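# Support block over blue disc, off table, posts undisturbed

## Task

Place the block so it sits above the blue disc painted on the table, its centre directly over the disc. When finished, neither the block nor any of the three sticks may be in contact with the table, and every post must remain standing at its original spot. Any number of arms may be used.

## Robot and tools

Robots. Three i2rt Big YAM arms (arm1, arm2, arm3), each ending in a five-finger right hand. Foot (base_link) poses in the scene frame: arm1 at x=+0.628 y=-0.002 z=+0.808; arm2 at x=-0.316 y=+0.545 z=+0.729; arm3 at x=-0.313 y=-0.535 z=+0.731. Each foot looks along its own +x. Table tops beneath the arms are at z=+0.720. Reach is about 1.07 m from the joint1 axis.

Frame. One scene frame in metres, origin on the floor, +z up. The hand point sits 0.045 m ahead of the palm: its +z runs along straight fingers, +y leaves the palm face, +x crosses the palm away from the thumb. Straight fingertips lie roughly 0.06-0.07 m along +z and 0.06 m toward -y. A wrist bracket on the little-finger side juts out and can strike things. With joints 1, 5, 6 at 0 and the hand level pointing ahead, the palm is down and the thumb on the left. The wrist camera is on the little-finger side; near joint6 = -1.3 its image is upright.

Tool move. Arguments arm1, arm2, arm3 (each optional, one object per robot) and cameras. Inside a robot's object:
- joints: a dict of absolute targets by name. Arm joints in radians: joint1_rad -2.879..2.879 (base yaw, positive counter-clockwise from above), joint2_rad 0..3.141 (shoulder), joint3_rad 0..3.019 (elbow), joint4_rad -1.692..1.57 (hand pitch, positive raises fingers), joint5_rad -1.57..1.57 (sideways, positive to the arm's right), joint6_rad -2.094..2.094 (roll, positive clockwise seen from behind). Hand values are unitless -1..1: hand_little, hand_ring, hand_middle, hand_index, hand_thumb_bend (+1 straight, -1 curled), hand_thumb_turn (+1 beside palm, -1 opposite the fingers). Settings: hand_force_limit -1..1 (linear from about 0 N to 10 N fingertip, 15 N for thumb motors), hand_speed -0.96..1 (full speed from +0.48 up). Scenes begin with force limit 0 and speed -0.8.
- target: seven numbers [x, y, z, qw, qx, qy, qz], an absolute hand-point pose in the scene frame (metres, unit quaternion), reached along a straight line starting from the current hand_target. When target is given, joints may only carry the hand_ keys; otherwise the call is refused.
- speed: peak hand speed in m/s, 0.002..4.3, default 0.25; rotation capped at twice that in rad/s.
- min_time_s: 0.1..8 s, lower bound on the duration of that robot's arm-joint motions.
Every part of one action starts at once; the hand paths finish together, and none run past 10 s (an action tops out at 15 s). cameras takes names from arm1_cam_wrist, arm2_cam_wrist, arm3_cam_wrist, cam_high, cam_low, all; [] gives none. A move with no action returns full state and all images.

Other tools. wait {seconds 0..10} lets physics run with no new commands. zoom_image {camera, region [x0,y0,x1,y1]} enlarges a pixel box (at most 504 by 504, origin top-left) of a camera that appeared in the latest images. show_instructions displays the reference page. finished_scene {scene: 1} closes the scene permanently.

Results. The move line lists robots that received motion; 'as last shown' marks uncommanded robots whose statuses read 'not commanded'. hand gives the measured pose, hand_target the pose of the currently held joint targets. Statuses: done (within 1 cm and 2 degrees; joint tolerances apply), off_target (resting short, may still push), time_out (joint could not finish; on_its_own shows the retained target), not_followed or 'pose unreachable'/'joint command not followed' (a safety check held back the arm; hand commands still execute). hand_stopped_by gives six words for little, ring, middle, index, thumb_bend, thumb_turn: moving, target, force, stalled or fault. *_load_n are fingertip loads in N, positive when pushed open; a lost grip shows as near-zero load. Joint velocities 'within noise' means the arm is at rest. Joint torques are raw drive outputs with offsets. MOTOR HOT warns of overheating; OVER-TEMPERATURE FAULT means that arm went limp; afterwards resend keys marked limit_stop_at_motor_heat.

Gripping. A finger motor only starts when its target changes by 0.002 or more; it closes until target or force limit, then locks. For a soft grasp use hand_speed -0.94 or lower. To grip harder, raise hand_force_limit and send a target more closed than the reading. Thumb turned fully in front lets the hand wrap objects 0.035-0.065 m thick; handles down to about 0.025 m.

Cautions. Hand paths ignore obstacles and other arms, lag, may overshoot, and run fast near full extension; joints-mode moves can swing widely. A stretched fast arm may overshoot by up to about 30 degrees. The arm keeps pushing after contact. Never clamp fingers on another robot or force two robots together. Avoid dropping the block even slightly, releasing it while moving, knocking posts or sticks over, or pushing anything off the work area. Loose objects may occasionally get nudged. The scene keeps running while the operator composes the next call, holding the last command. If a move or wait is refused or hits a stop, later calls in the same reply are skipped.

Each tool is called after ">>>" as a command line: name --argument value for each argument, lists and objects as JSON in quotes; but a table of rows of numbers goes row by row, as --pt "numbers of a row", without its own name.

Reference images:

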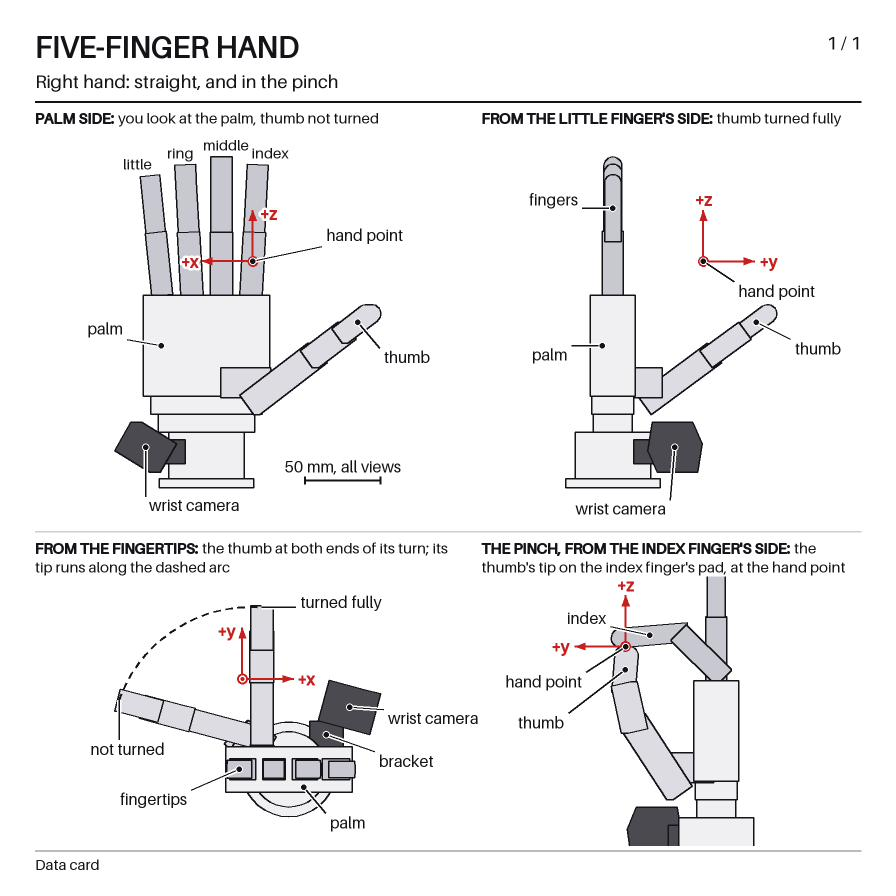

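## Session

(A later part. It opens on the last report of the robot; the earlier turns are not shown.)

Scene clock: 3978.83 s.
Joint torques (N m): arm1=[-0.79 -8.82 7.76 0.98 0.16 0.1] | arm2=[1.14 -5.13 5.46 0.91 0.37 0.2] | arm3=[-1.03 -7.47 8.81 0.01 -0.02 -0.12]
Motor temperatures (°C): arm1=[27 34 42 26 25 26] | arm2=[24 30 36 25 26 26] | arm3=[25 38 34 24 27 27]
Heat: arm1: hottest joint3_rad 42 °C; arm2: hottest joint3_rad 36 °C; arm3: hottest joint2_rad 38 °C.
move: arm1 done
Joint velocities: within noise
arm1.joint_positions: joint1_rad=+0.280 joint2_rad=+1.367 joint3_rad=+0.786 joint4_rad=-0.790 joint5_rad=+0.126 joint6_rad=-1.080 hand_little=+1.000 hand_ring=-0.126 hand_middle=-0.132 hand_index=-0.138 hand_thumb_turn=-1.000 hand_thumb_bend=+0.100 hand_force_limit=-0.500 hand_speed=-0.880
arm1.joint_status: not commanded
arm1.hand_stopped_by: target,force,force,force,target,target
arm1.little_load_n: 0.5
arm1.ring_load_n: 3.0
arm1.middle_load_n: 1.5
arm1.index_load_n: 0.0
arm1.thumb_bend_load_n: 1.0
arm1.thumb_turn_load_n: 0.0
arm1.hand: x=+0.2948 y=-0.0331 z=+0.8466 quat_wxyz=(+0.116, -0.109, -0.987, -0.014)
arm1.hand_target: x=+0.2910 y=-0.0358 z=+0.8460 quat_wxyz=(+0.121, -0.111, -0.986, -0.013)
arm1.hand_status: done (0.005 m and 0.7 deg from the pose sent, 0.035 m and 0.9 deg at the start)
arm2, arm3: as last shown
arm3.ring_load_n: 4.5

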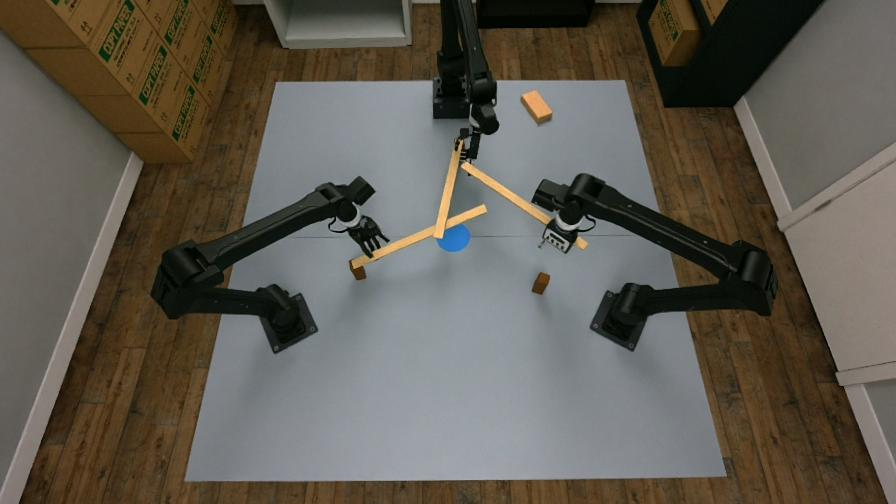

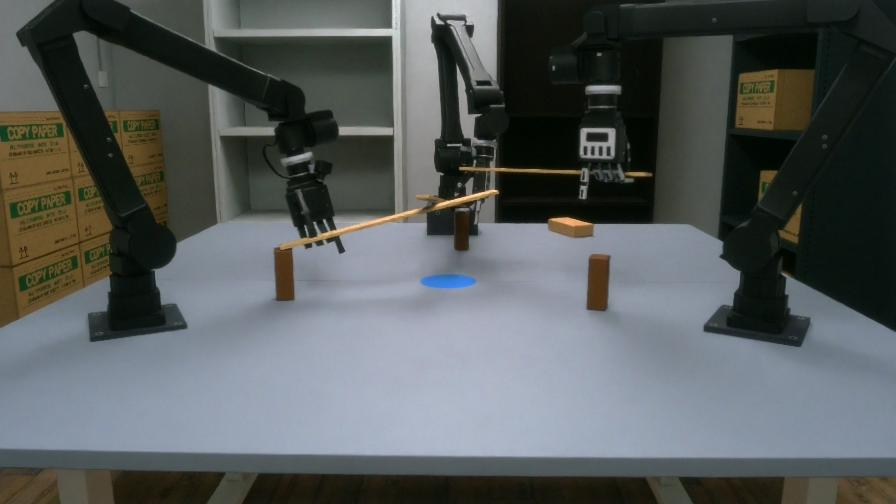

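>>> move --arm1 '{"target": [0.291, -0.0357, 0.838, -0.1140, 0.1108, 0.9872, 0.0128], "speed": 0.05}' --cameras '["cam_high", "cam_low"]'

>>> zoom_image --camera "cam_high" --region '[430, 115, 490, 175]'

>>> zoom_image --camera "cam_low" --region '[400, 170, 490, 260]'

Scene clock: 3999.77 s.
Joint torques (N m): arm1=[-0.91 -9.17 7.58 0.94 -0.02 0.04] | arm2=[1.73 -5.83 5.34 0.92 0.41 0.15] | arm3=[-0.73 -7.71 8.76 0.02 0 -0.15]
Motor temperatures (°C): arm1=[27 34 41 26 25 26] | arm2=[24 29 35 25 26 26] | arm3=[25 37 34 24 27 27]
Heat: arm1: hottest joint3_rad 41 °C; arm2: hottest joint3_rad 35 °C; arm3: hottest joint2_rad 37 °C.
move: arm1 done
Joint velocities: within noise
arm1.joint_positions: joint1_rad=+0.280 joint2_rad=+1.386 joint3_rad=+0.786 joint4_rad=-0.779 joint5_rad=+0.123 joint6_rad=-1.080 hand_little=+1.000 hand_ring=-0.126 hand_middle=-0.132 hand_index=-0.138 hand_thumb_turn=-1.000 hand_thumb_bend=+0.100 hand_force_limit=-0.500 hand_speed=-0.880
arm1.joint_status: not commanded
arm1.hand_stopped_by: target,force,force,force,target,target
arm1.little_load_n: 0.0
arm1.ring_load_n: 2.5
arm1.middle_load_n: 1.0
arm1.index_load_n: 0.5
arm1.thumb_bend_load_n: 1.0
arm1.thumb_turn_load_n: 0.0
arm1.hand: x=+0.2937 y=-0.0341 z=+0.8403 quat_wxyz=(+0.112, -0.108, -0.988, -0.014)
arm1.hand_target: x=+0.2911 y=-0.0358 z=+0.8380 quat_wxyz=(+0.114, -0.111, -0.987, -0.013)
arm1.hand_status: done (0.004 m and 0.4 deg from the pose sent, 0.010 m and 0.4 deg at the start)
arm2, arm3: as last shown
arm2.joint_positions: joint1_rad=+0.302 joint2_rad=+1.210 joint3_rad=+0.859 joint4_rad=-1.019 joint5_rad=+0.118 joint6_rad=-1.064 hand_little=+1.000 hand_ring=-0.126 hand_middle=-0.143 hand_index=-0.149 hand_thumb_turn=-1.000 hand_thumb_bend=+0.100 hand_force_limit=-0.500 hand_speed=-0.880
arm2.ring_load_n: 3.5
arm2.index_load_n: 3.0
arm2.hand: x=-0.1321 y=+0.2900 z=+0.8351 quat_wxyz=(+0.068, +0.800, -0.590, +0.088)
arm2.hand_target: x=-0.1280 y=+0.2900 z=+0.8330 quat_wxyz=(+0.070, +0.798, -0.591, +0.094)
arm3.ring_load_n: 4.0

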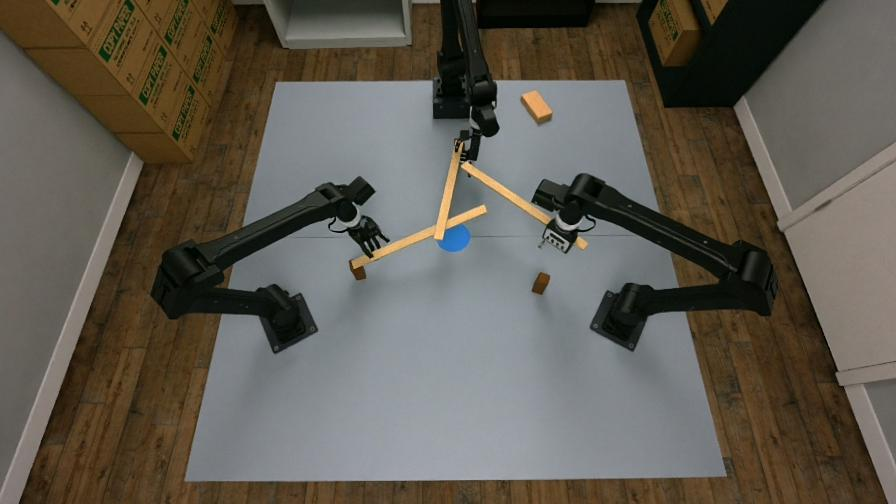

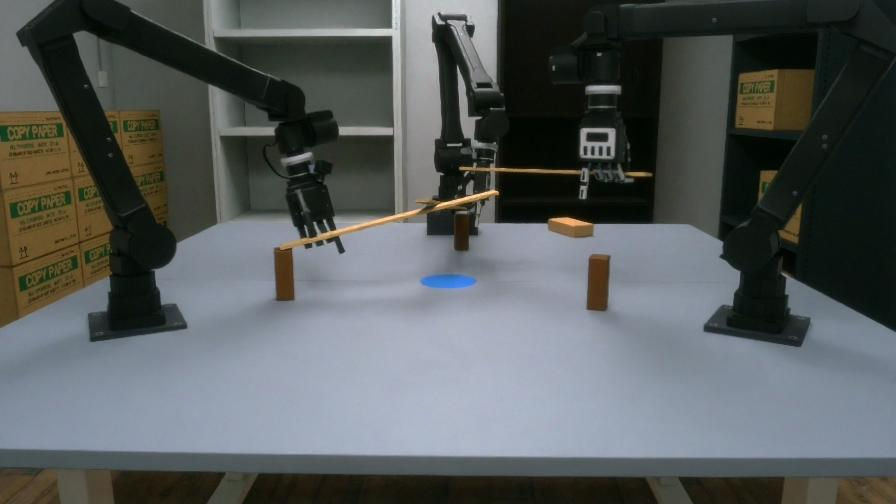

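Scaled by 8.400.

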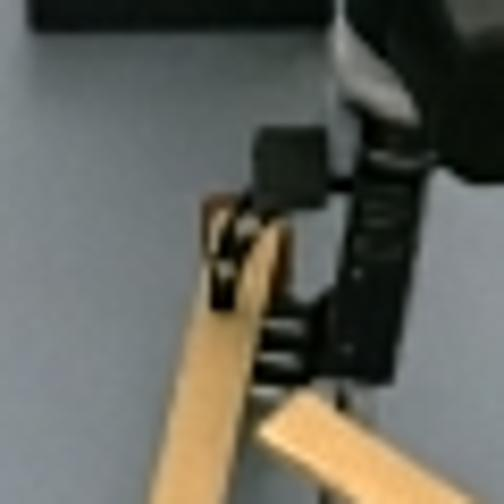

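Scaled by 5.600.

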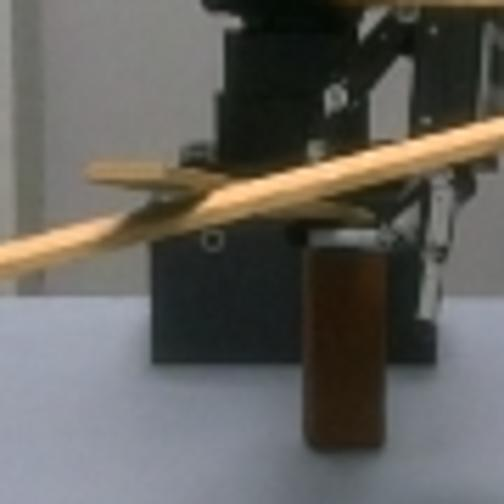

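>>> move --arm1 '{"target": [0.292, -0.0357, 0.831, -0.1190, 0.1107, 0.9866, 0.0133], "speed": 0.05}' --cameras '["cam_high", "cam_low"]'

>>> zoom_image --camera "cam_high" --region '[430, 115, 490, 175]'

>>> zoom_image --camera "cam_low" --region '[400, 170, 490, 260]'

Scene clock: 4011.53 s.
Joint torques (N m): arm1=[-0.44 -9.11 7.16 1.24 0.03 0.07] | arm2=[1.61 -5.71 5.37 0.91 0.4 0.15] | arm3=[-0.67 -7.88 8.85 0.02 -0.02 -0.14]
Motor temperatures (°C): arm1=[27 34 40 26 25 26] | arm2=[24 29 35 25 26 26] | arm3=[25 37 34 24 27 27]
Heat: arm1: hottest joint3_rad 40 °C; arm2: hottest joint3_rad 35 °C; arm3: hottest joint2_rad 37 °C.
move: arm1 done
Joint velocities: arm1=[-0.015 -0.015 -0.007 -0.012 -0.154 -0.007] | arm2=[within noise] | arm3=[within noise]
arm1.joint_positions: joint1_rad=+0.280 joint2_rad=+1.387 joint3_rad=+0.772 joint4_rad=-0.751 joint5_rad=+0.126 joint6_rad=-1.080 hand_little=+1.000 hand_ring=-0.126 hand_middle=-0.132 hand_index=-0.138 hand_thumb_turn=-1.000 hand_thumb_bend=+0.100 hand_force_limit=-0.500 hand_speed=-0.880
arm1.joint_status: not commanded
arm1.hand_stopped_by: target,force,force,force,target,target
arm1.little_load_n: 0.0
arm1.ring_load_n: 3.5
arm1.middle_load_n: 1.5
arm1.index_load_n: 0.0
arm1.thumb_bend_load_n: 1.0
arm1.thumb_turn_load_n: 0.0
arm1.hand: x=+0.2929 y=-0.0337 z=+0.8359 quat_wxyz=(+0.119, -0.109, -0.987, -0.013)
arm1.hand_target: x=+0.2921 y=-0.0357 z=+0.8311 quat_wxyz=(+0.119, -0.111, -0.987, -0.013)
arm1.hand_status: done (0.005 m and 0.2 deg from the pose sent, 0.010 m and 0.9 deg at the start)
arm2, arm3: as last shown
arm2.joint_positions: joint1_rad=+0.302 joint2_rad=+1.211 joint3_rad=+0.859 joint4_rad=-1.019 joint5_rad=+0.118 joint6_rad=-1.060 hand_little=+1.000 hand_ring=-0.126 hand_middle=-0.143 hand_index=-0.149 hand_thumb_turn=-1.000 hand_thumb_bend=+0.100 hand_force_limit=-0.500 hand_speed=-0.880
arm2.ring_load_n: 4.5
arm2.middle_load_n: 5.0
arm2.index_load_n: 2.5
arm2.hand: x=-0.1321 y=+0.2902 z=+0.8347 quat_wxyz=(+0.068, +0.799, -0.591, +0.088)
arm2.hand_target: x=-0.1280 y=+0.2900 z=+0.8331 quat_wxyz=(+0.070, +0.798, -0.591, +0.094)
arm3.index_load_n: 2.5

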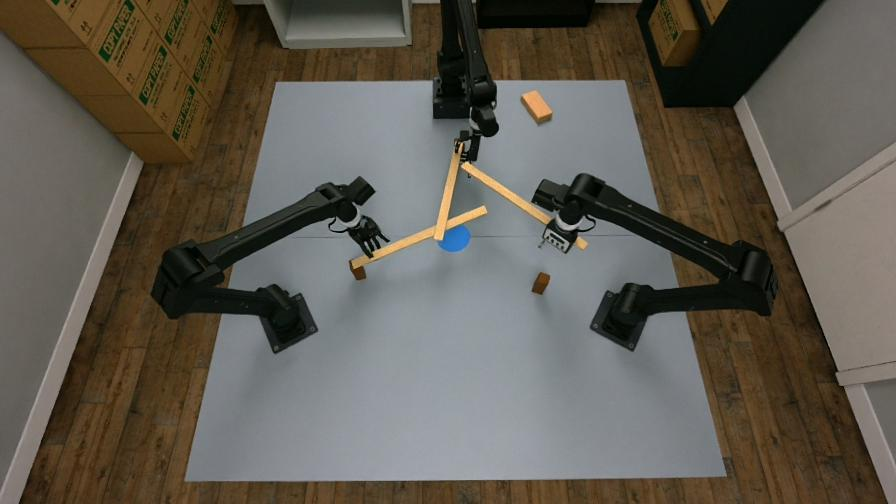

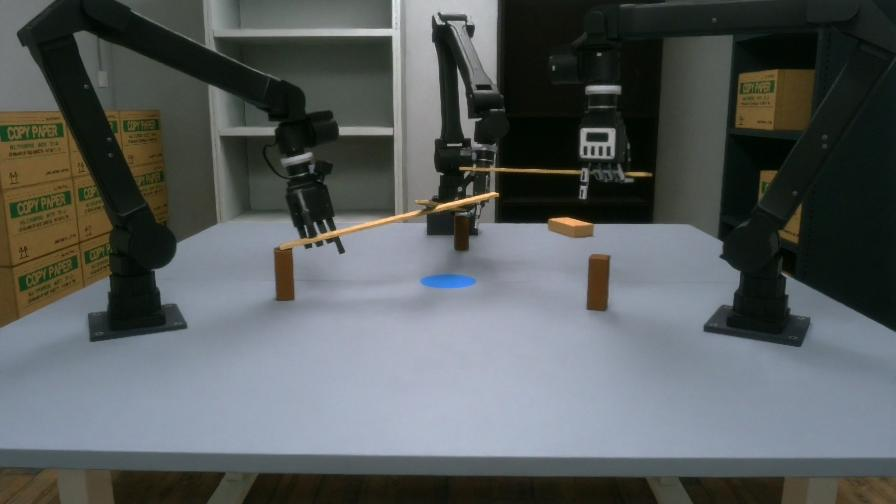

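Scaled by 8.400.

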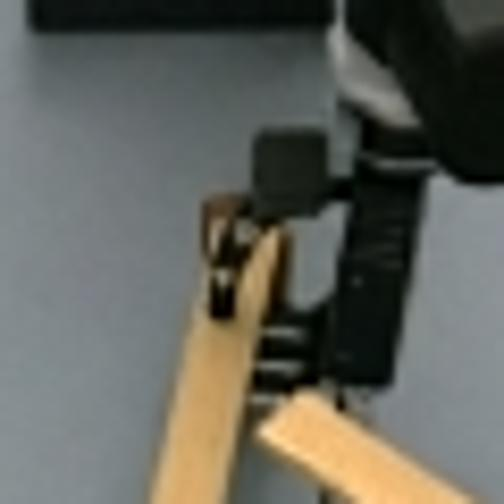

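Scaled by 5.600.

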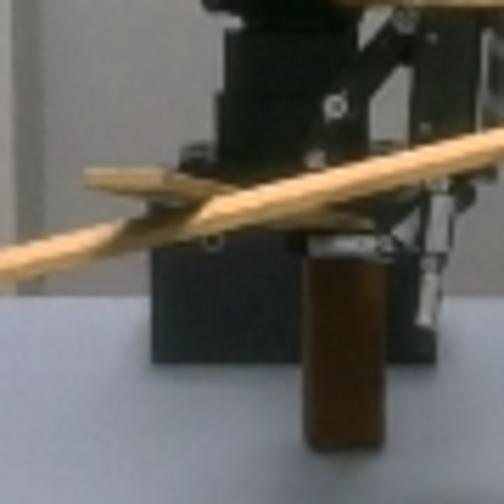

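>>> zoom_image --camera "cam_high" --region '[445, 130, 475, 160]'

>>> zoom_image --camera "cam_low" --region '[440, 190, 480, 230]'

Scaled by 16.800.

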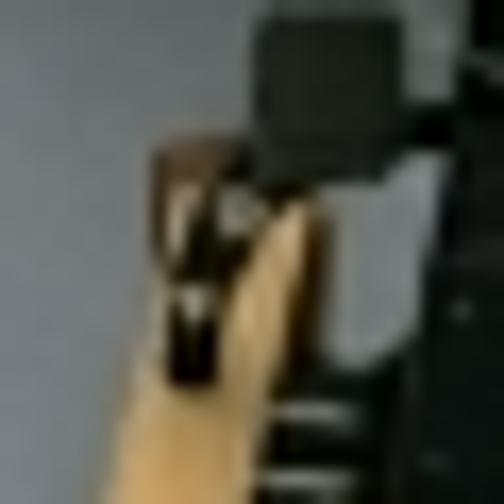

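Scaled by 12.600.

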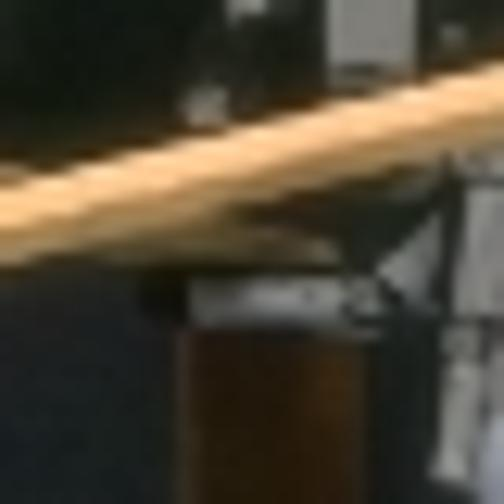

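>>> move --arm1 '{"target": [0.292, -0.0357, 0.825, -0.1190, 0.1107, 0.9866, 0.0133], "speed": 0.05}' --cameras '["cam_high", "cam_low"]'

>>> zoom_image --camera "cam_high" --region '[445, 130, 475, 160]'

>>> zoom_image --camera "cam_low" --region '[400, 170, 490, 260]'

Scene clock: 4034.93 s.
Joint torques (N m): arm1=[-0.67 -7.41 6.71 1.22 -0.11 0.1] | arm2=[2.02 -5.66 5.34 0.94 0.39 0.15] | arm3=[-1.2 -7.47 8.85 0.03 0.01 -0.11]
Motor temperatures (°C): arm1=[27 34 41 26 25 26] | arm2=[24 29 35 25 26 26] | arm3=[25 37 34 24 27 27]
Heat: arm1: hottest joint3_rad 41 °C; arm2: hottest joint3_rad 35 °C; arm3: hottest joint2_rad 37 °C.
move: arm1 off_target
Joint velocities: within noise
arm1.joint_positions: joint1_rad=+0.280 joint2_rad=+1.387 joint3_rad=+0.769 joint4_rad=-0.735 joint5_rad=+0.130 joint6_rad=-1.080 hand_little=+1.000 hand_ring=-0.126 hand_middle=-0.132 hand_index=-0.138 hand_thumb_turn=-1.000 hand_thumb_bend=+0.100 hand_force_limit=-0.500 hand_speed=-0.880
arm1.joint_status: not commanded
arm1.hand_stopped_by: target,force,force,force,target,target
arm1.little_load_n: 0.0
arm1.ring_load_n: 6.0
arm1.middle_load_n: 2.0
arm1.index_load_n: 0.0
arm1.thumb_bend_load_n: 2.0
arm1.thumb_turn_load_n: 0.0
arm1.hand: x=+0.2899 y=-0.0339 z=+0.8353 quat_wxyz=(+0.125, -0.110, -0.986, -0.013)
arm1.hand_target: x=+0.2923 y=-0.0357 z=+0.8253 quat_wxyz=(+0.119, -0.111, -0.987, -0.013)
arm1.hand_status: off_target (0.011 m and 0.7 deg from the pose sent, 0.011 m and 0.2 deg at the start)
arm2, arm3: as last shown
arm2.joint_positions: joint1_rad=+0.302 joint2_rad=+1.211 joint3_rad=+0.859 joint4_rad=-1.019 joint5_rad=+0.118 joint6_rad=-1.058 hand_little=+1.000 hand_ring=-0.126 hand_middle=-0.143 hand_index=-0.149 hand_thumb_turn=-1.000 hand_thumb_bend=+0.100 hand_force_limit=-0.500 hand_speed=-0.880
arm2.ring_load_n: 5.5
arm2.middle_load_n: 5.5
arm2.index_load_n: 2.0
arm2.hand: x=-0.1321 y=+0.2903 z=+0.8346 quat_wxyz=(+0.067, +0.799, -0.592, +0.087)
arm3.thumb_bend_load_n: 0.5

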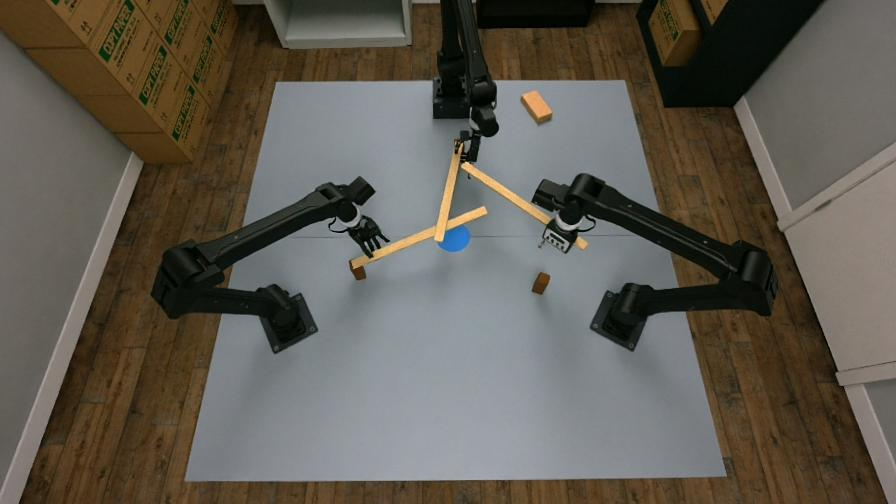

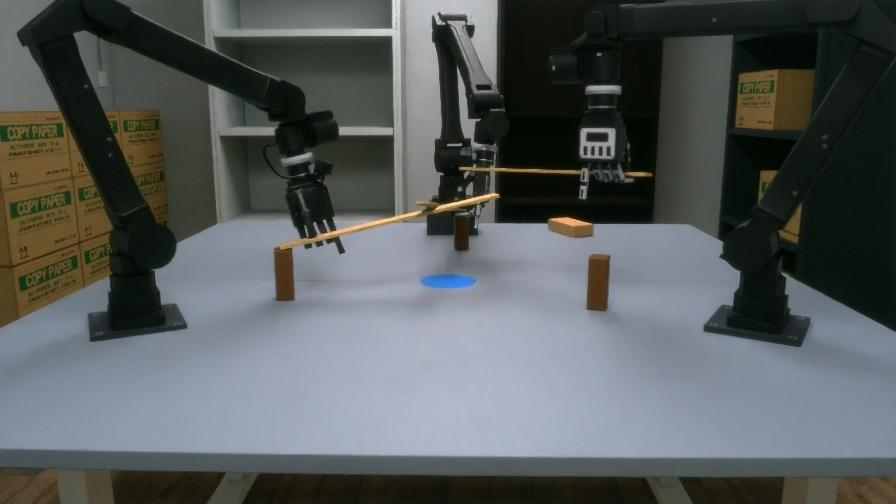

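Scaled by 16.800.

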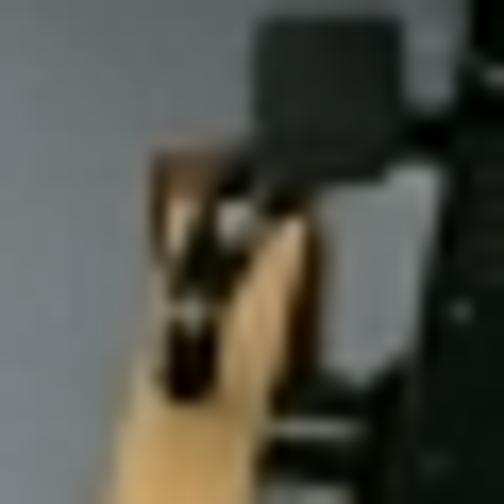

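Scaled by 5.600.

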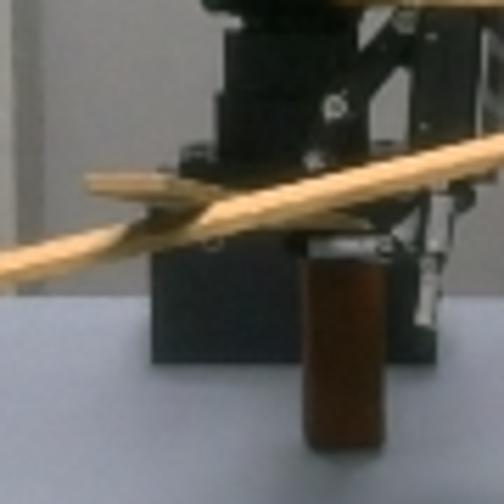

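>>> move --arm1 '{"target": [0.292, -0.0357, 0.834, -0.1190, 0.1107, 0.9866, 0.0133], "speed": 0.05}'

>>> move --arm1 '{"joints": {"hand_thumb_bend": 1.0, "hand_speed": -0.8}}' --cameras '["cam_high", "cam_low", "arm1_cam_wrist"]'

Scene clock: 4051.57 s.
Joint torques (N m): arm1=[-0.44 -9.35 7.53 0.53 -0.1 0.07] | arm2=[2.02 -5.13 5.56 0.88 0.37 0.12] | arm3=[-0.85 -7.36 8.87 0.06 -0.02 -0.1]
Motor temperatures (°C): arm1=[27 34 40 26 25 26] | arm2=[24 29 35 25 26 26] | arm3=[25 37 34 24 27 27]
Heat: arm1: hottest joint3_rad 40 °C; arm2: hottest joint3_rad 35 °C; arm3: hottest joint2_rad 37 °C.
move: arm1 done
Joint velocities: within noise
arm1.joint_positions: joint1_rad=+0.280 joint2_rad=+1.387 joint3_rad=+0.769 joint4_rad=-0.743 joint5_rad=+0.130 joint6_rad=-1.080 hand_little=+1.000 hand_ring=-0.126 hand_middle=-0.132 hand_index=-0.138 hand_thumb_turn=-1.000 hand_thumb_bend=+0.100 hand_force_limit=-0.500 hand_speed=-0.880
arm1.joint_status: not commanded
arm1.hand_stopped_by: target,force,force,force,target,target
arm1.little_load_n: 0.0
arm1.ring_load_n: 5.0
arm1.middle_load_n: 1.5
arm1.index_load_n: 0.5
arm1.thumb_bend_load_n: 1.5
arm1.thumb_turn_load_n: 0.5
arm1.hand: x=+0.2919 y=-0.0332 z=+0.8353 quat_wxyz=(+0.122, -0.110, -0.986, -0.014)
arm1.hand_target: x=+0.2920 y=-0.0358 z=+0.8340 quat_wxyz=(+0.119, -0.111, -0.987, -0.013)
arm1.hand_status: done (0.003 m and 0.4 deg from the pose sent, 0.003 m and 0.7 deg at the start)
arm2, arm3: as last shown
arm2.index_load_n: 2.5
arm2.thumb_bend_load_n: -0.5
arm3.index_load_n: 3.0
arm3.thumb_bend_load_n: 0.0
pictures: none

Scene clock: 4055.20 s.
Joint torques (N m): arm1=[-0.79 -9.17 7.57 0.32 -0.07 0.09] | arm2=[1.38 -5.54 5.33 0.95 0.37 0.13] | arm3=[-1.2 -7.71 8.91 -0.06 -0.02 -0.11]
Motor temperatures (°C): arm1=[27 34 40 26 25 26] | arm2=[24 29 35 25 26 26] | arm3=[25 37 34 24 27 27]
Heat: arm1: hottest joint3_rad 40 °C; arm2: hottest joint3_rad 35 °C; arm3: hottest joint2_rad 37 °C.
move: arm1 done
Joint velocities: within noise
arm1.joint_positions: joint1_rad=+0.280 joint2_rad=+1.387 joint3_rad=+0.769 joint4_rad=-0.743 joint5_rad=+0.129 joint6_rad=-1.080 hand_little=+1.000 hand_ring=-0.126 hand_middle=-0.132 hand_index=-0.138 hand_thumb_turn=-1.000 hand_thumb_bend=+1.000 hand_force_limit=-0.500 hand_speed=-0.800
arm1.joint_status: all done
arm1.hand_stopped_by: target,force,force,force,target,target
arm1.little_load_n: 0.0
arm1.ring_load_n: 0.0
arm1.middle_load_n: 0.0
arm1.index_load_n: 0.0
arm1.thumb_bend_load_n: 0.0
arm1.thumb_turn_load_n: 0.0
arm1.hand: x=+0.2920 y=-0.0333 z=+0.8353 quat_wxyz=(+0.122, -0.110, -0.986, -0.014)
arm1.hand_target: x=+0.2920 y=-0.0357 z=+0.8340 quat_wxyz=(+0.119, -0.111, -0.987, -0.013)
arm1.hand_status: not commanded
arm2, arm3: as last shown
arm2.joint_positions: joint1_rad=+0.303 joint2_rad=+1.212 joint3_rad=+0.859 joint4_rad=-1.019 joint5_rad=+0.119 joint6_rad=-1.058 hand_little=+1.000 hand_ring=-0.126 hand_middle=-0.143 hand_index=-0.149 hand_thumb_turn=-1.000 hand_thumb_bend=+0.100 hand_force_limit=-0.500 hand_speed=-0.880
arm2.ring_load_n: 3.5
arm2.middle_load_n: 4.5
arm2.thumb_bend_load_n: 0.0
arm2.hand: x=-0.1320 y=+0.2904 z=+0.8345 quat_wxyz=(+0.068, +0.799, -0.591, +0.087)
arm2.hand_target: x=-0.1280 y=+0.2900 z=+0.8330 quat_wxyz=(+0.070, +0.798, -0.591, +0.094)
pictures: arm1_cam_wrist, cam_high, cam_low

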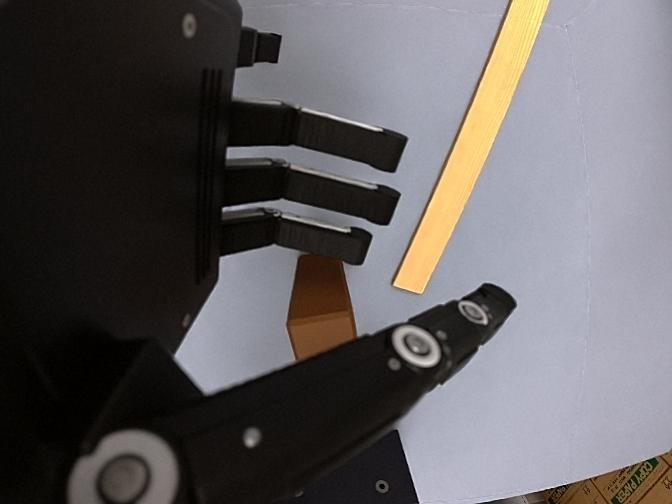

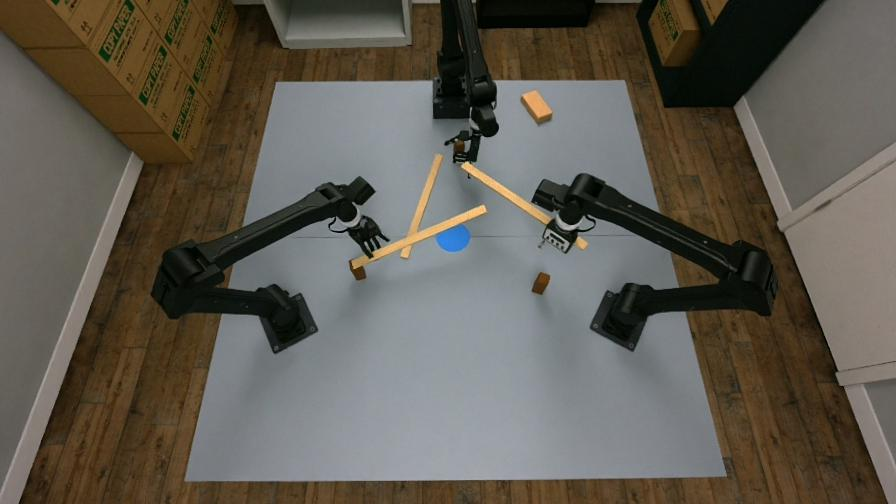

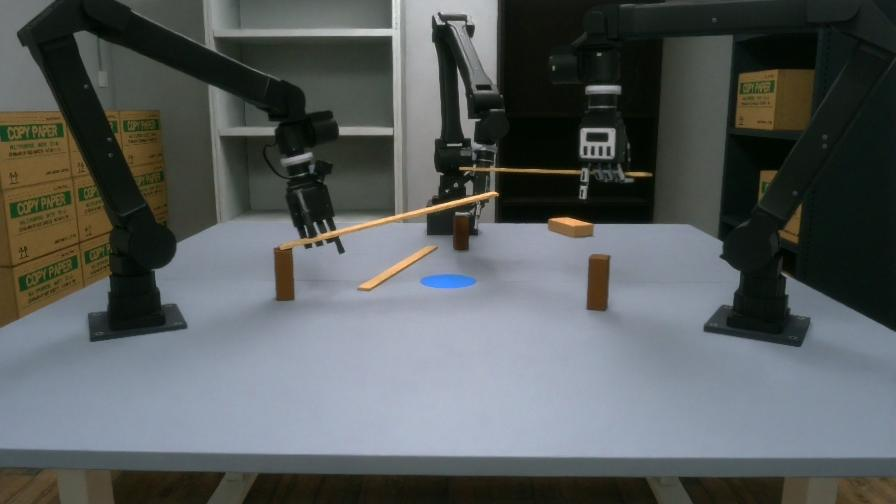

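>>> move --arm1 '{"target": [0.300, -0.035, 0.97, 0, 0.0854, 0.9963, 0], "speed": 0.15}' --arm3 '{"target": [-0.14, -0.345, 0.97, 0, 0.9962, 0.0872, 0], "speed": 0.2}'

>>> move --arm1 '{"target": [0.18, 0.08, 0.88, 0.3717, -0.9200, 0.1154, -0.0466], "speed": 0.25, "joints": {"hand_index": -0.26, "hand_middle": -0.9, "hand_ring": -0.26, "hand_thumb_bend": 0.85, "hand_force_limit": 0.0, "hand_speed": -0.3}}' --cameras '["cam_high", "cam_low", "arm1_cam_wrist"]'

Scene clock: 4269.77 s.
Joint torques (N m): arm1=[-1.26 -10.11 11.14 -0.36 -0.15 -0.08] | arm2=[1.9 -5.13 5.37 1.03 0.38 0.14] | arm3=[-1.14 -6.53 13.35 0.55 0.13 0.11]
Motor temperatures (°C): arm1=[27 33 39 26 25 26] | arm2=[24 29 35 25 26 26] | arm3=[25 35 34 24 27 27]
Heat: arm1: hottest joint3_rad 39 °C; arm2: hottest joint3_rad 35 °C; arm3: hottest joint2_rad 35 °C.
move: arm1 off_target; arm3 off_target
Joint velocities: within noise
arm1.joint_positions: joint1_rad=+0.248 joint2_rad=+1.361 joint3_rad=+1.087 joint4_rad=-1.340 joint5_rad=+0.014 joint6_rad=-1.145 hand_little=+1.000 hand_ring=-0.126 hand_middle=-0.132 hand_index=-0.138 hand_thumb_turn=-1.000 hand_thumb_bend=+1.000 hand_force_limit=-0.500 hand_speed=-0.800
arm1.joint_status: not commanded
arm1.hand_stopped_by: target,force,force,force,target,target
arm1.little_load_n: 0.0
arm1.ring_load_n: 0.0
arm1.middle_load_n: 0.0
arm1.index_load_n: 0.0
arm1.thumb_bend_load_n: 0.0
arm1.thumb_turn_load_n: 0.0
arm1.hand: x=+0.3140 y=-0.0342 z=+0.9554 quat_wxyz=(-0.018, -0.087, -0.996, -0.008)
arm1.hand_target: x=+0.3006 y=-0.0348 z=+0.9701 quat_wxyz=(+0.000, -0.085, -0.996, +0.000)
arm1.hand_status: off_target (0.020 m and 2.2 deg from the pose sent, 0.135 m and 14.4 deg at the start)
arm2.joint_positions: joint1_rad=+0.303 joint2_rad=+1.212 joint3_rad=+0.859 joint4_rad=-1.019 joint5_rad=+0.119 joint6_rad=-1.058 hand_little=+1.000 hand_ring=-0.126 hand_middle=-0.143 hand_index=-0.149 hand_thumb_turn=-1.000 hand_thumb_bend=+0.100 hand_force_limit=-0.500 hand_speed=-0.880
arm2.joint_status: not commanded
arm2.hand_stopped_by: target,force,force,force,target,target
arm2.little_load_n: 0.0
arm2.ring_load_n: 3.5
arm2.middle_load_n: 4.0
arm2.index_load_n: 2.0
arm2.thumb_bend_load_n: 0.0
arm2.thumb_turn_load_n: 0.0
arm2.hand: x=-0.1320 y=+0.2904 z=+0.8345 quat_wxyz=(+0.068, +0.799, -0.591, +0.087)
arm2.hand_target: x=-0.1280 y=+0.2900 z=+0.8330 quat_wxyz=(+0.070, +0.798, -0.591, +0.094)
arm2.hand_status: not commanded
arm3.joint_positions: joint1_rad=-0.082 joint2_rad=+1.170 joint3_rad=+1.123 joint4_rad=-1.581 joint5_rad=-0.001 joint6_rad=-0.832 hand_little=+1.000 hand_ring=-0.126 hand_middle=-0.132 hand_index=-0.137 hand_thumb_turn=-1.000 hand_thumb_bend=+0.100 hand_force_limit=-0.500 hand_speed=-0.880
arm3.joint_status: not commanded
arm3.hand_stopped_by: target,force,force,force,target,target
arm3.little_load_n: 0.0
arm3.ring_load_n: 4.0
arm3.middle_load_n: 3.0
arm3.index_load_n: 3.0
arm3.thumb_bend_load_n: 0.0
arm3.thumb_turn_load_n: 0.0
arm3.hand: x=-0.1525 y=-0.3571 z=+0.9562 quat_wxyz=(+0.018, +0.995, +0.100, -0.019)
arm3.hand_target: x=-0.1404 y=-0.3457 z=+0.9700 quat_wxyz=(+0.000, +0.996, +0.087, +0.000)
arm3.hand_status: off_target (0.022 m and 3.3 deg from the pose sent, 0.008 m and 39.6 deg at the start)
pictures: none

Scene clock: 4276.83 s.
Joint torques (N m): arm1=[-1.44 -12.92 2.56 -1.4 0.28 -0.05] | arm2=[1.44 -5.42 5.34 0.99 0.34 0.16] | arm3=[-0.79 -7 13.24 0.7 0.1 0.09]
Motor temperatures (°C): arm1=[27 33 40 26 25 26] | arm2=[24 29 35 25 26 26] | arm3=[25 35 35 24 27 27]
Heat: arm1: hottest joint3_rad 40 °C; arm2: hottest joint3_rad 35 °C; arm3: hottest joint2_rad 35 °C.
move: arm1 off_target
Joint velocities: within noise
arm1.joint_positions: joint1_rad=+0.267 joint2_rad=+2.080 joint3_rad=+0.923 joint4_rad=-1.669 joint5_rad=+1.557 joint6_rad=-2.025 hand_little=+1.000 hand_ring=-0.260 hand_middle=-0.900 hand_index=-0.260 hand_thumb_turn=-1.000 hand_thumb_bend=+0.850 hand_force_limit=+0.000 hand_speed=-0.300
arm1.joint_status: all done
arm1.hand_stopped_by: target,target,target,target,target,target
arm1.little_load_n: 0.0
arm1.ring_load_n: 0.0
arm1.middle_load_n: 0.0
arm1.index_load_n: 0.0
arm1.thumb_bend_load_n: 0.0
arm1.thumb_turn_load_n: 0.0
arm1.hand: x=+0.1797 y=+0.0774 z=+0.8847 quat_wxyz=(-0.464, +0.592, -0.396, -0.526)
arm1.hand_target: x=+0.1806 y=+0.0798 z=+0.8796 quat_wxyz=(-0.474, +0.598, -0.387, -0.518)
arm1.hand_status: off_target (0.005 m and 84.8 deg from the pose sent, 0.192 m and 175.2 deg at the start; pose on its path clipped on 133 of 212 steps; a joint's target at an end of its range on 156 of 212 steps)
arm2, arm3: as last shown
arm2.middle_load_n: 4.5
arm2.index_load_n: 2.5
arm3.joint_positions: joint1_rad=-0.082 joint2_rad=+1.170 joint3_rad=+1.123 joint4_rad=-1.581 joint5_rad=-0.001 joint6_rad=-0.831 hand_little=+1.000 hand_ring=-0.126 hand_middle=-0.132 hand_index=-0.137 hand_thumb_turn=-1.000 hand_thumb_bend=+0.100 hand_force_limit=-0.500 hand_speed=-0.880
arm3.middle_load_n: 3.5
arm3.hand: x=-0.1525 y=-0.3571 z=+0.9562 quat_wxyz=(+0.018, +0.995, +0.099, -0.019)
pictures: arm1_cam_wrist, cam_high, cam_low

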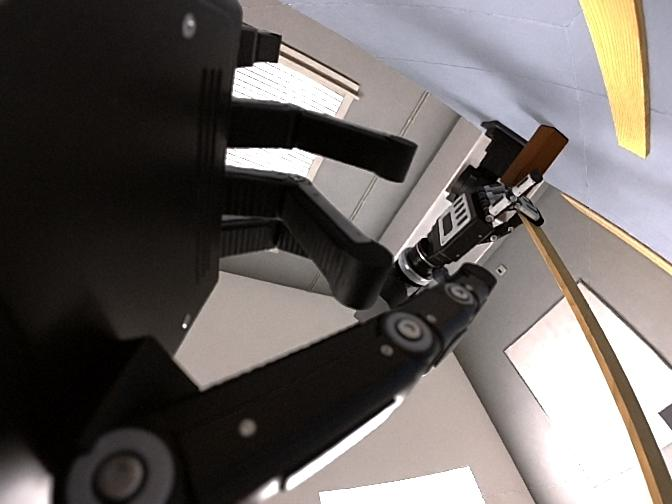

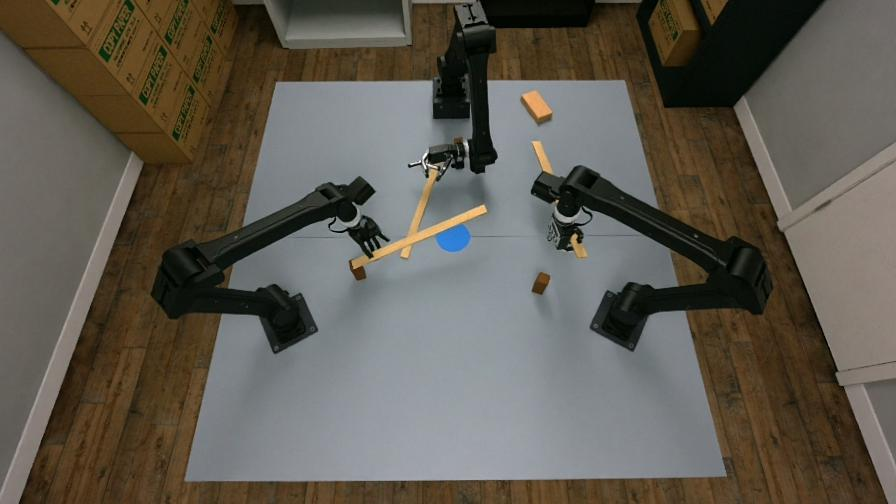

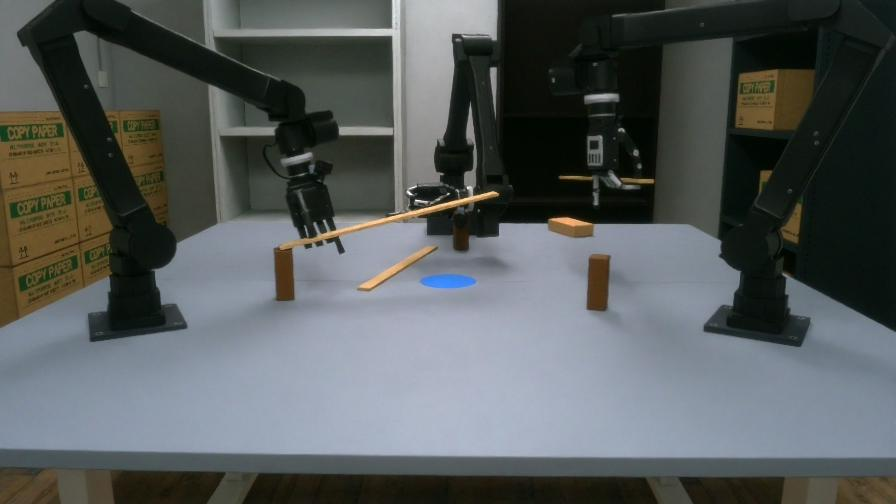

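>>> move --arm1 '{"joints": {"joint5_rad": 0.3, "joint6_rad": -1.2, "joint4_rad": -1.4, "joint3_rad": 1.2, "joint2_rad": 1.45}, "min_time_s": 3}' --cameras '["cam_high", "cam_low"]'

Scene clock: 4310.23 s.
Joint torques (N m): arm1=[-1.55 -12.57 10.69 0.13 0.07 0.14] | arm2=[1.44 -5.48 5.37 0.84 0.38 0.15] | arm3=[-0.62 -6.71 13.23 0.7 0.12 0.11]
Motor temperatures (°C): arm1=[27 34 38 26 25 26] | arm2=[24 29 35 25 26 26] | arm3=[25 35 37 24 27 27]
Heat: arm1: hottest joint3_rad 38 °C; arm2: hottest joint3_rad 35 °C; arm3: hottest joint3_rad 37 °C.
move: arm1 done
Joint velocities: within noise
arm1.joint_positions: joint1_rad=+0.267 joint2_rad=+1.457 joint3_rad=+1.162 joint4_rad=-1.407 joint5_rad=+0.302 joint6_rad=-1.211 hand_little=+1.000 hand_ring=-0.260 hand_middle=-0.900 hand_index=-0.260 hand_thumb_turn=-1.000 hand_thumb_bend=+0.850 hand_force_limit=+0.000 hand_speed=-0.300
arm1.joint_status: all done
arm1.hand_stopped_by: target,target,target,target,target,target
arm1.little_load_n: 0.0
arm1.ring_load_n: 0.0
arm1.middle_load_n: 0.0
arm1.index_load_n: 0.0
arm1.thumb_bend_load_n: 0.0
arm1.thumb_turn_load_n: 0.0
arm1.hand: x=+0.2827 y=+0.0096 z=+0.9745 quat_wxyz=(-0.014, -0.034, -0.987, -0.157)
arm1.hand_target: x=+0.2696 y=+0.0072 z=+0.9871 quat_wxyz=(+0.010, -0.046, -0.988, -0.148)
arm1.hand_status: not commanded
arm2, arm3: as last shown
arm2.index_load_n: 2.0
arm3.middle_load_n: 3.0
arm3.index_load_n: 2.5

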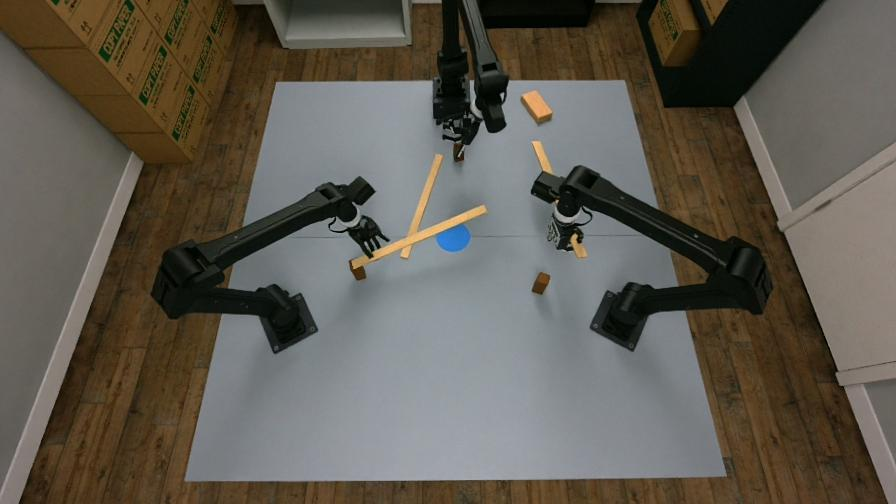

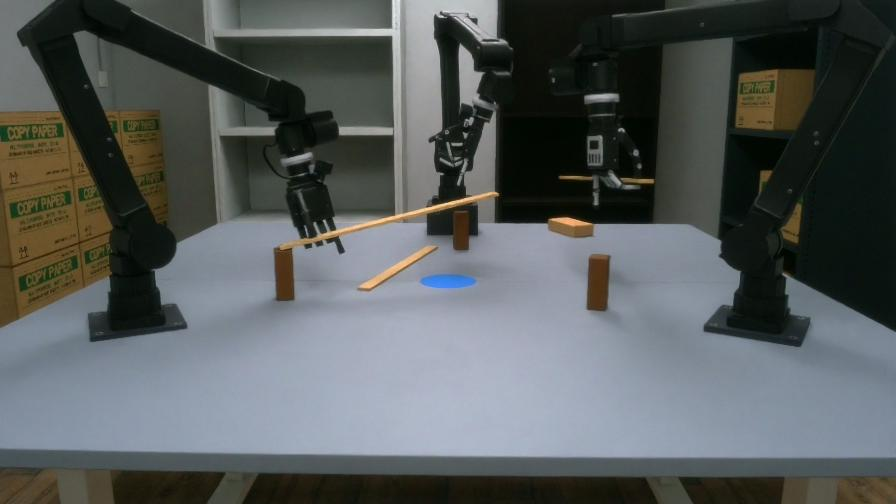

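>>> move --arm1 '{"joints": {"joint5_rad": 0.3, "joint6_rad": 1.3}, "min_time_s": 3}'

>>> move --arm1 '{"target": [0.165, 0.085, 0.86, 0.3717, -0.9200, 0.1154, -0.0466], "speed": 0.25}' --cameras '["cam_high", "cam_low", "arm1_cam_wrist"]'

Scene clock: 4319.60 s.
Joint torques (N m): arm1=[-1.38 -11.81 10.78 0.1 -0.01 0.11] | arm2=[1.61 -5.25 5.41 0.85 0.35 0.13] | arm3=[-0.62 -6.77 13.29 0.75 0.13 0.13]
Motor temperatures (°C): arm1=[27 34 39 26 25 26] | arm2=[24 29 35 25 26 26] | arm3=[25 35 37 24 27 27]
Heat: arm1: hottest joint3_rad 39 °C; arm2: hottest joint3_rad 35 °C; arm3: hottest joint3_rad 37 °C.
move: arm1 done
Joint velocities: within noise
arm1.joint_positions: joint1_rad=+0.267 joint2_rad=+1.457 joint3_rad=+1.162 joint4_rad=-1.407 joint5_rad=+0.302 joint6_rad=+1.289 hand_little=+1.000 hand_ring=-0.260 hand_middle=-0.900 hand_index=-0.260 hand_thumb_turn=-1.000 hand_thumb_bend=+0.850 hand_force_limit=+0.000 hand_speed=-0.300
arm1.joint_status: all done
arm1.hand_stopped_by: target,target,target,target,target,target
arm1.little_load_n: 0.0
arm1.ring_load_n: 0.0
arm1.middle_load_n: 0.0
arm1.index_load_n: 0.0
arm1.thumb_bend_load_n: 0.0
arm1.thumb_turn_load_n: 0.0
arm1.hand: x=+0.2553 y=-0.1093 z=+0.9347 quat_wxyz=(+0.145, -0.947, -0.279, -0.063)
arm1.hand_target: x=+0.2383 y=-0.1118 z=+0.9508 quat_wxyz=(+0.144, -0.952, -0.268, -0.037)
arm1.hand_status: not commanded
arm2, arm3: as last shown
arm2.index_load_n: 2.5
arm3.middle_load_n: 3.5
arm3.index_load_n: 3.0
pictures: none

Scene clock: 4322.33 s.
Joint torques (N m): arm1=[-1.55 -13.22 9.68 -0.59 0.47 0.11] | arm2=[1.73 -5.54 5.38 0.94 0.36 0.14] | arm3=[-0.85 -7.18 13.27 0.66 0.11 0.09]
Motor temperatures (°C): arm1=[27 34 39 26 25 26] | arm2=[24 29 35 25 26 26] | arm3=[25 35 37 24 27 27]
Heat: arm1: hottest joint3_rad 39 °C; arm2: hottest joint3_rad 35 °C; arm3: hottest joint3_rad 37 °C.
move: arm1 off_target
Joint velocities: within noise
arm1.joint_positions: joint1_rad=+0.027 joint2_rad=+1.707 joint3_rad=+1.155 joint4_rad=-1.308 joint5_rad=+0.741 joint6_rad=+1.941 hand_little=+1.000 hand_ring=-0.260 hand_middle=-0.900 hand_index=-0.260 hand_thumb_turn=-1.000 hand_thumb_bend=+0.850 hand_force_limit=+0.000 hand_speed=-0.300
arm1.joint_status: not commanded
arm1.hand_stopped_by: target,target,target,target,target,target
arm1.little_load_n: 0.0
arm1.ring_load_n: 0.0
arm1.middle_load_n: 0.0
arm1.index_load_n: 0.0
arm1.thumb_bend_load_n: 0.0
arm1.thumb_turn_load_n: 0.0
arm1.hand: x=+0.1810 y=+0.0830 z=+0.8521 quat_wxyz=(+0.372, -0.920, +0.104, -0.060)
arm1.hand_target: x=+0.1655 y=+0.0849 z=+0.8602 quat_wxyz=(+0.372, -0.920, +0.115, -0.047)
arm1.hand_status: off_target (0.018 m and 2.0 deg from the pose sent, 0.227 m and 52.8 deg at the start)
arm2, arm3: as last shown
arm2.middle_load_n: 4.0
arm3.middle_load_n: 3.0
pictures: arm1_cam_wrist, cam_high, cam_low

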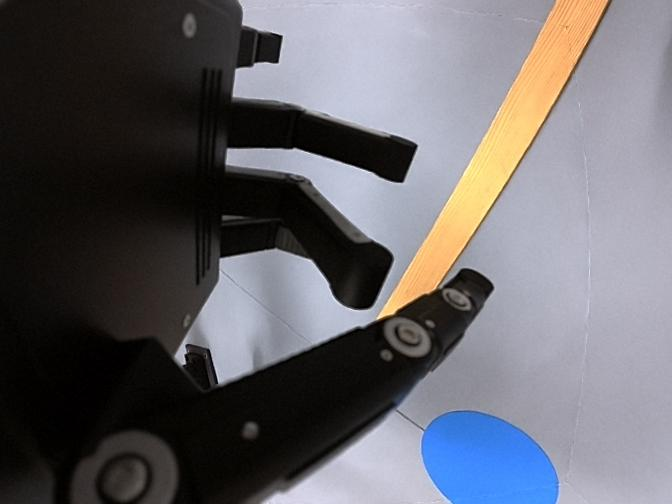

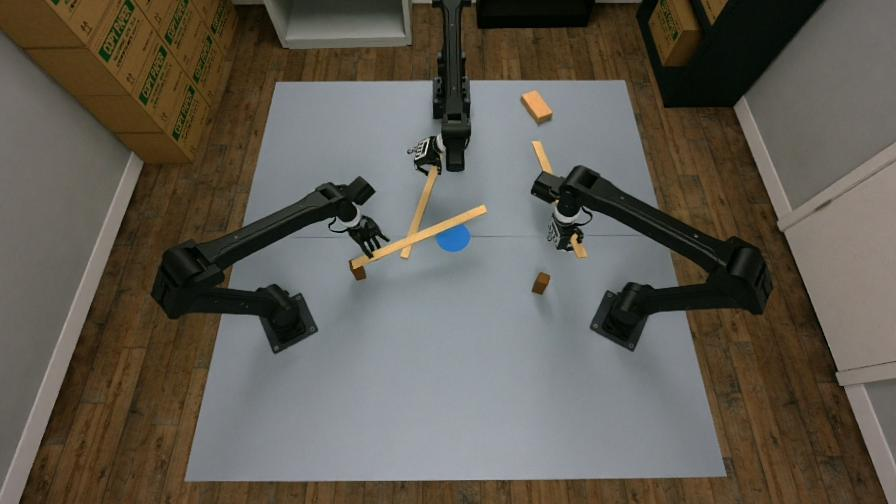

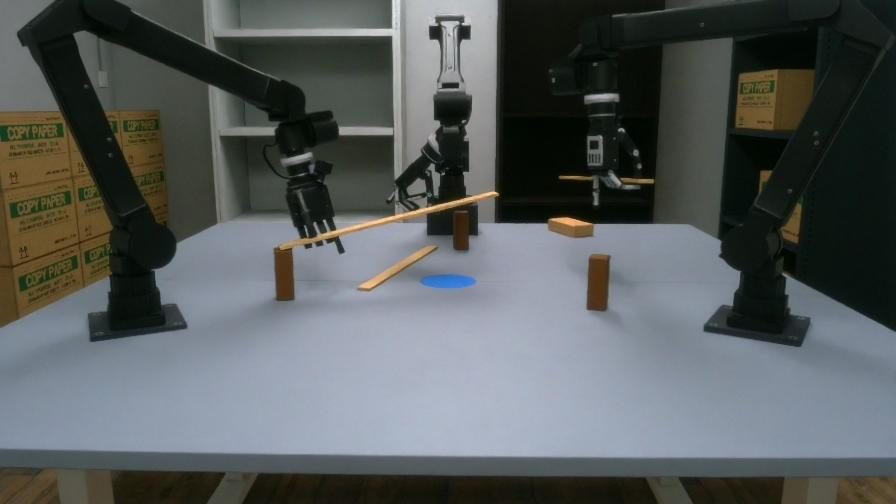

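>>> zoom_image --camera "arm1_cam_wrist" --region '[360, 0, 660, 340]'

>>> zoom_image --camera "cam_high" --region '[390, 120, 490, 220]'

Scaled by 1.482 from the camera's image (finer frame: 960x720).

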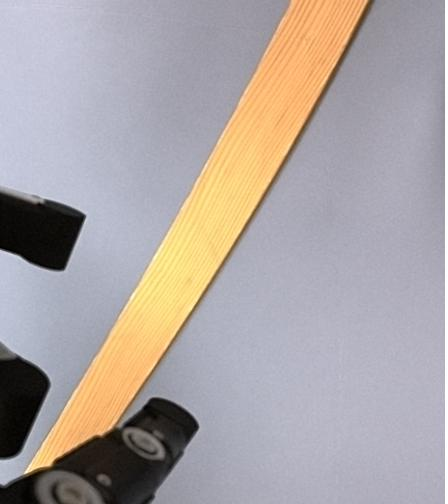

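Scaled by 5.040.

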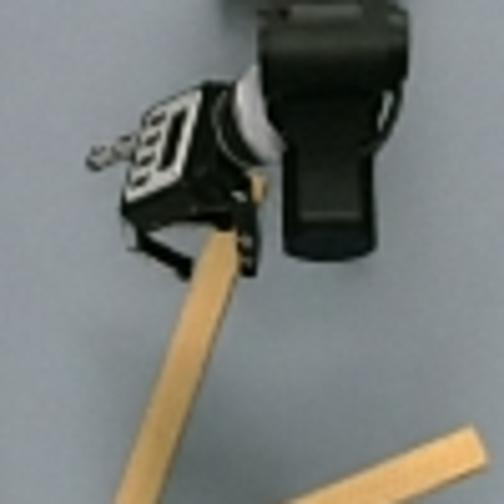

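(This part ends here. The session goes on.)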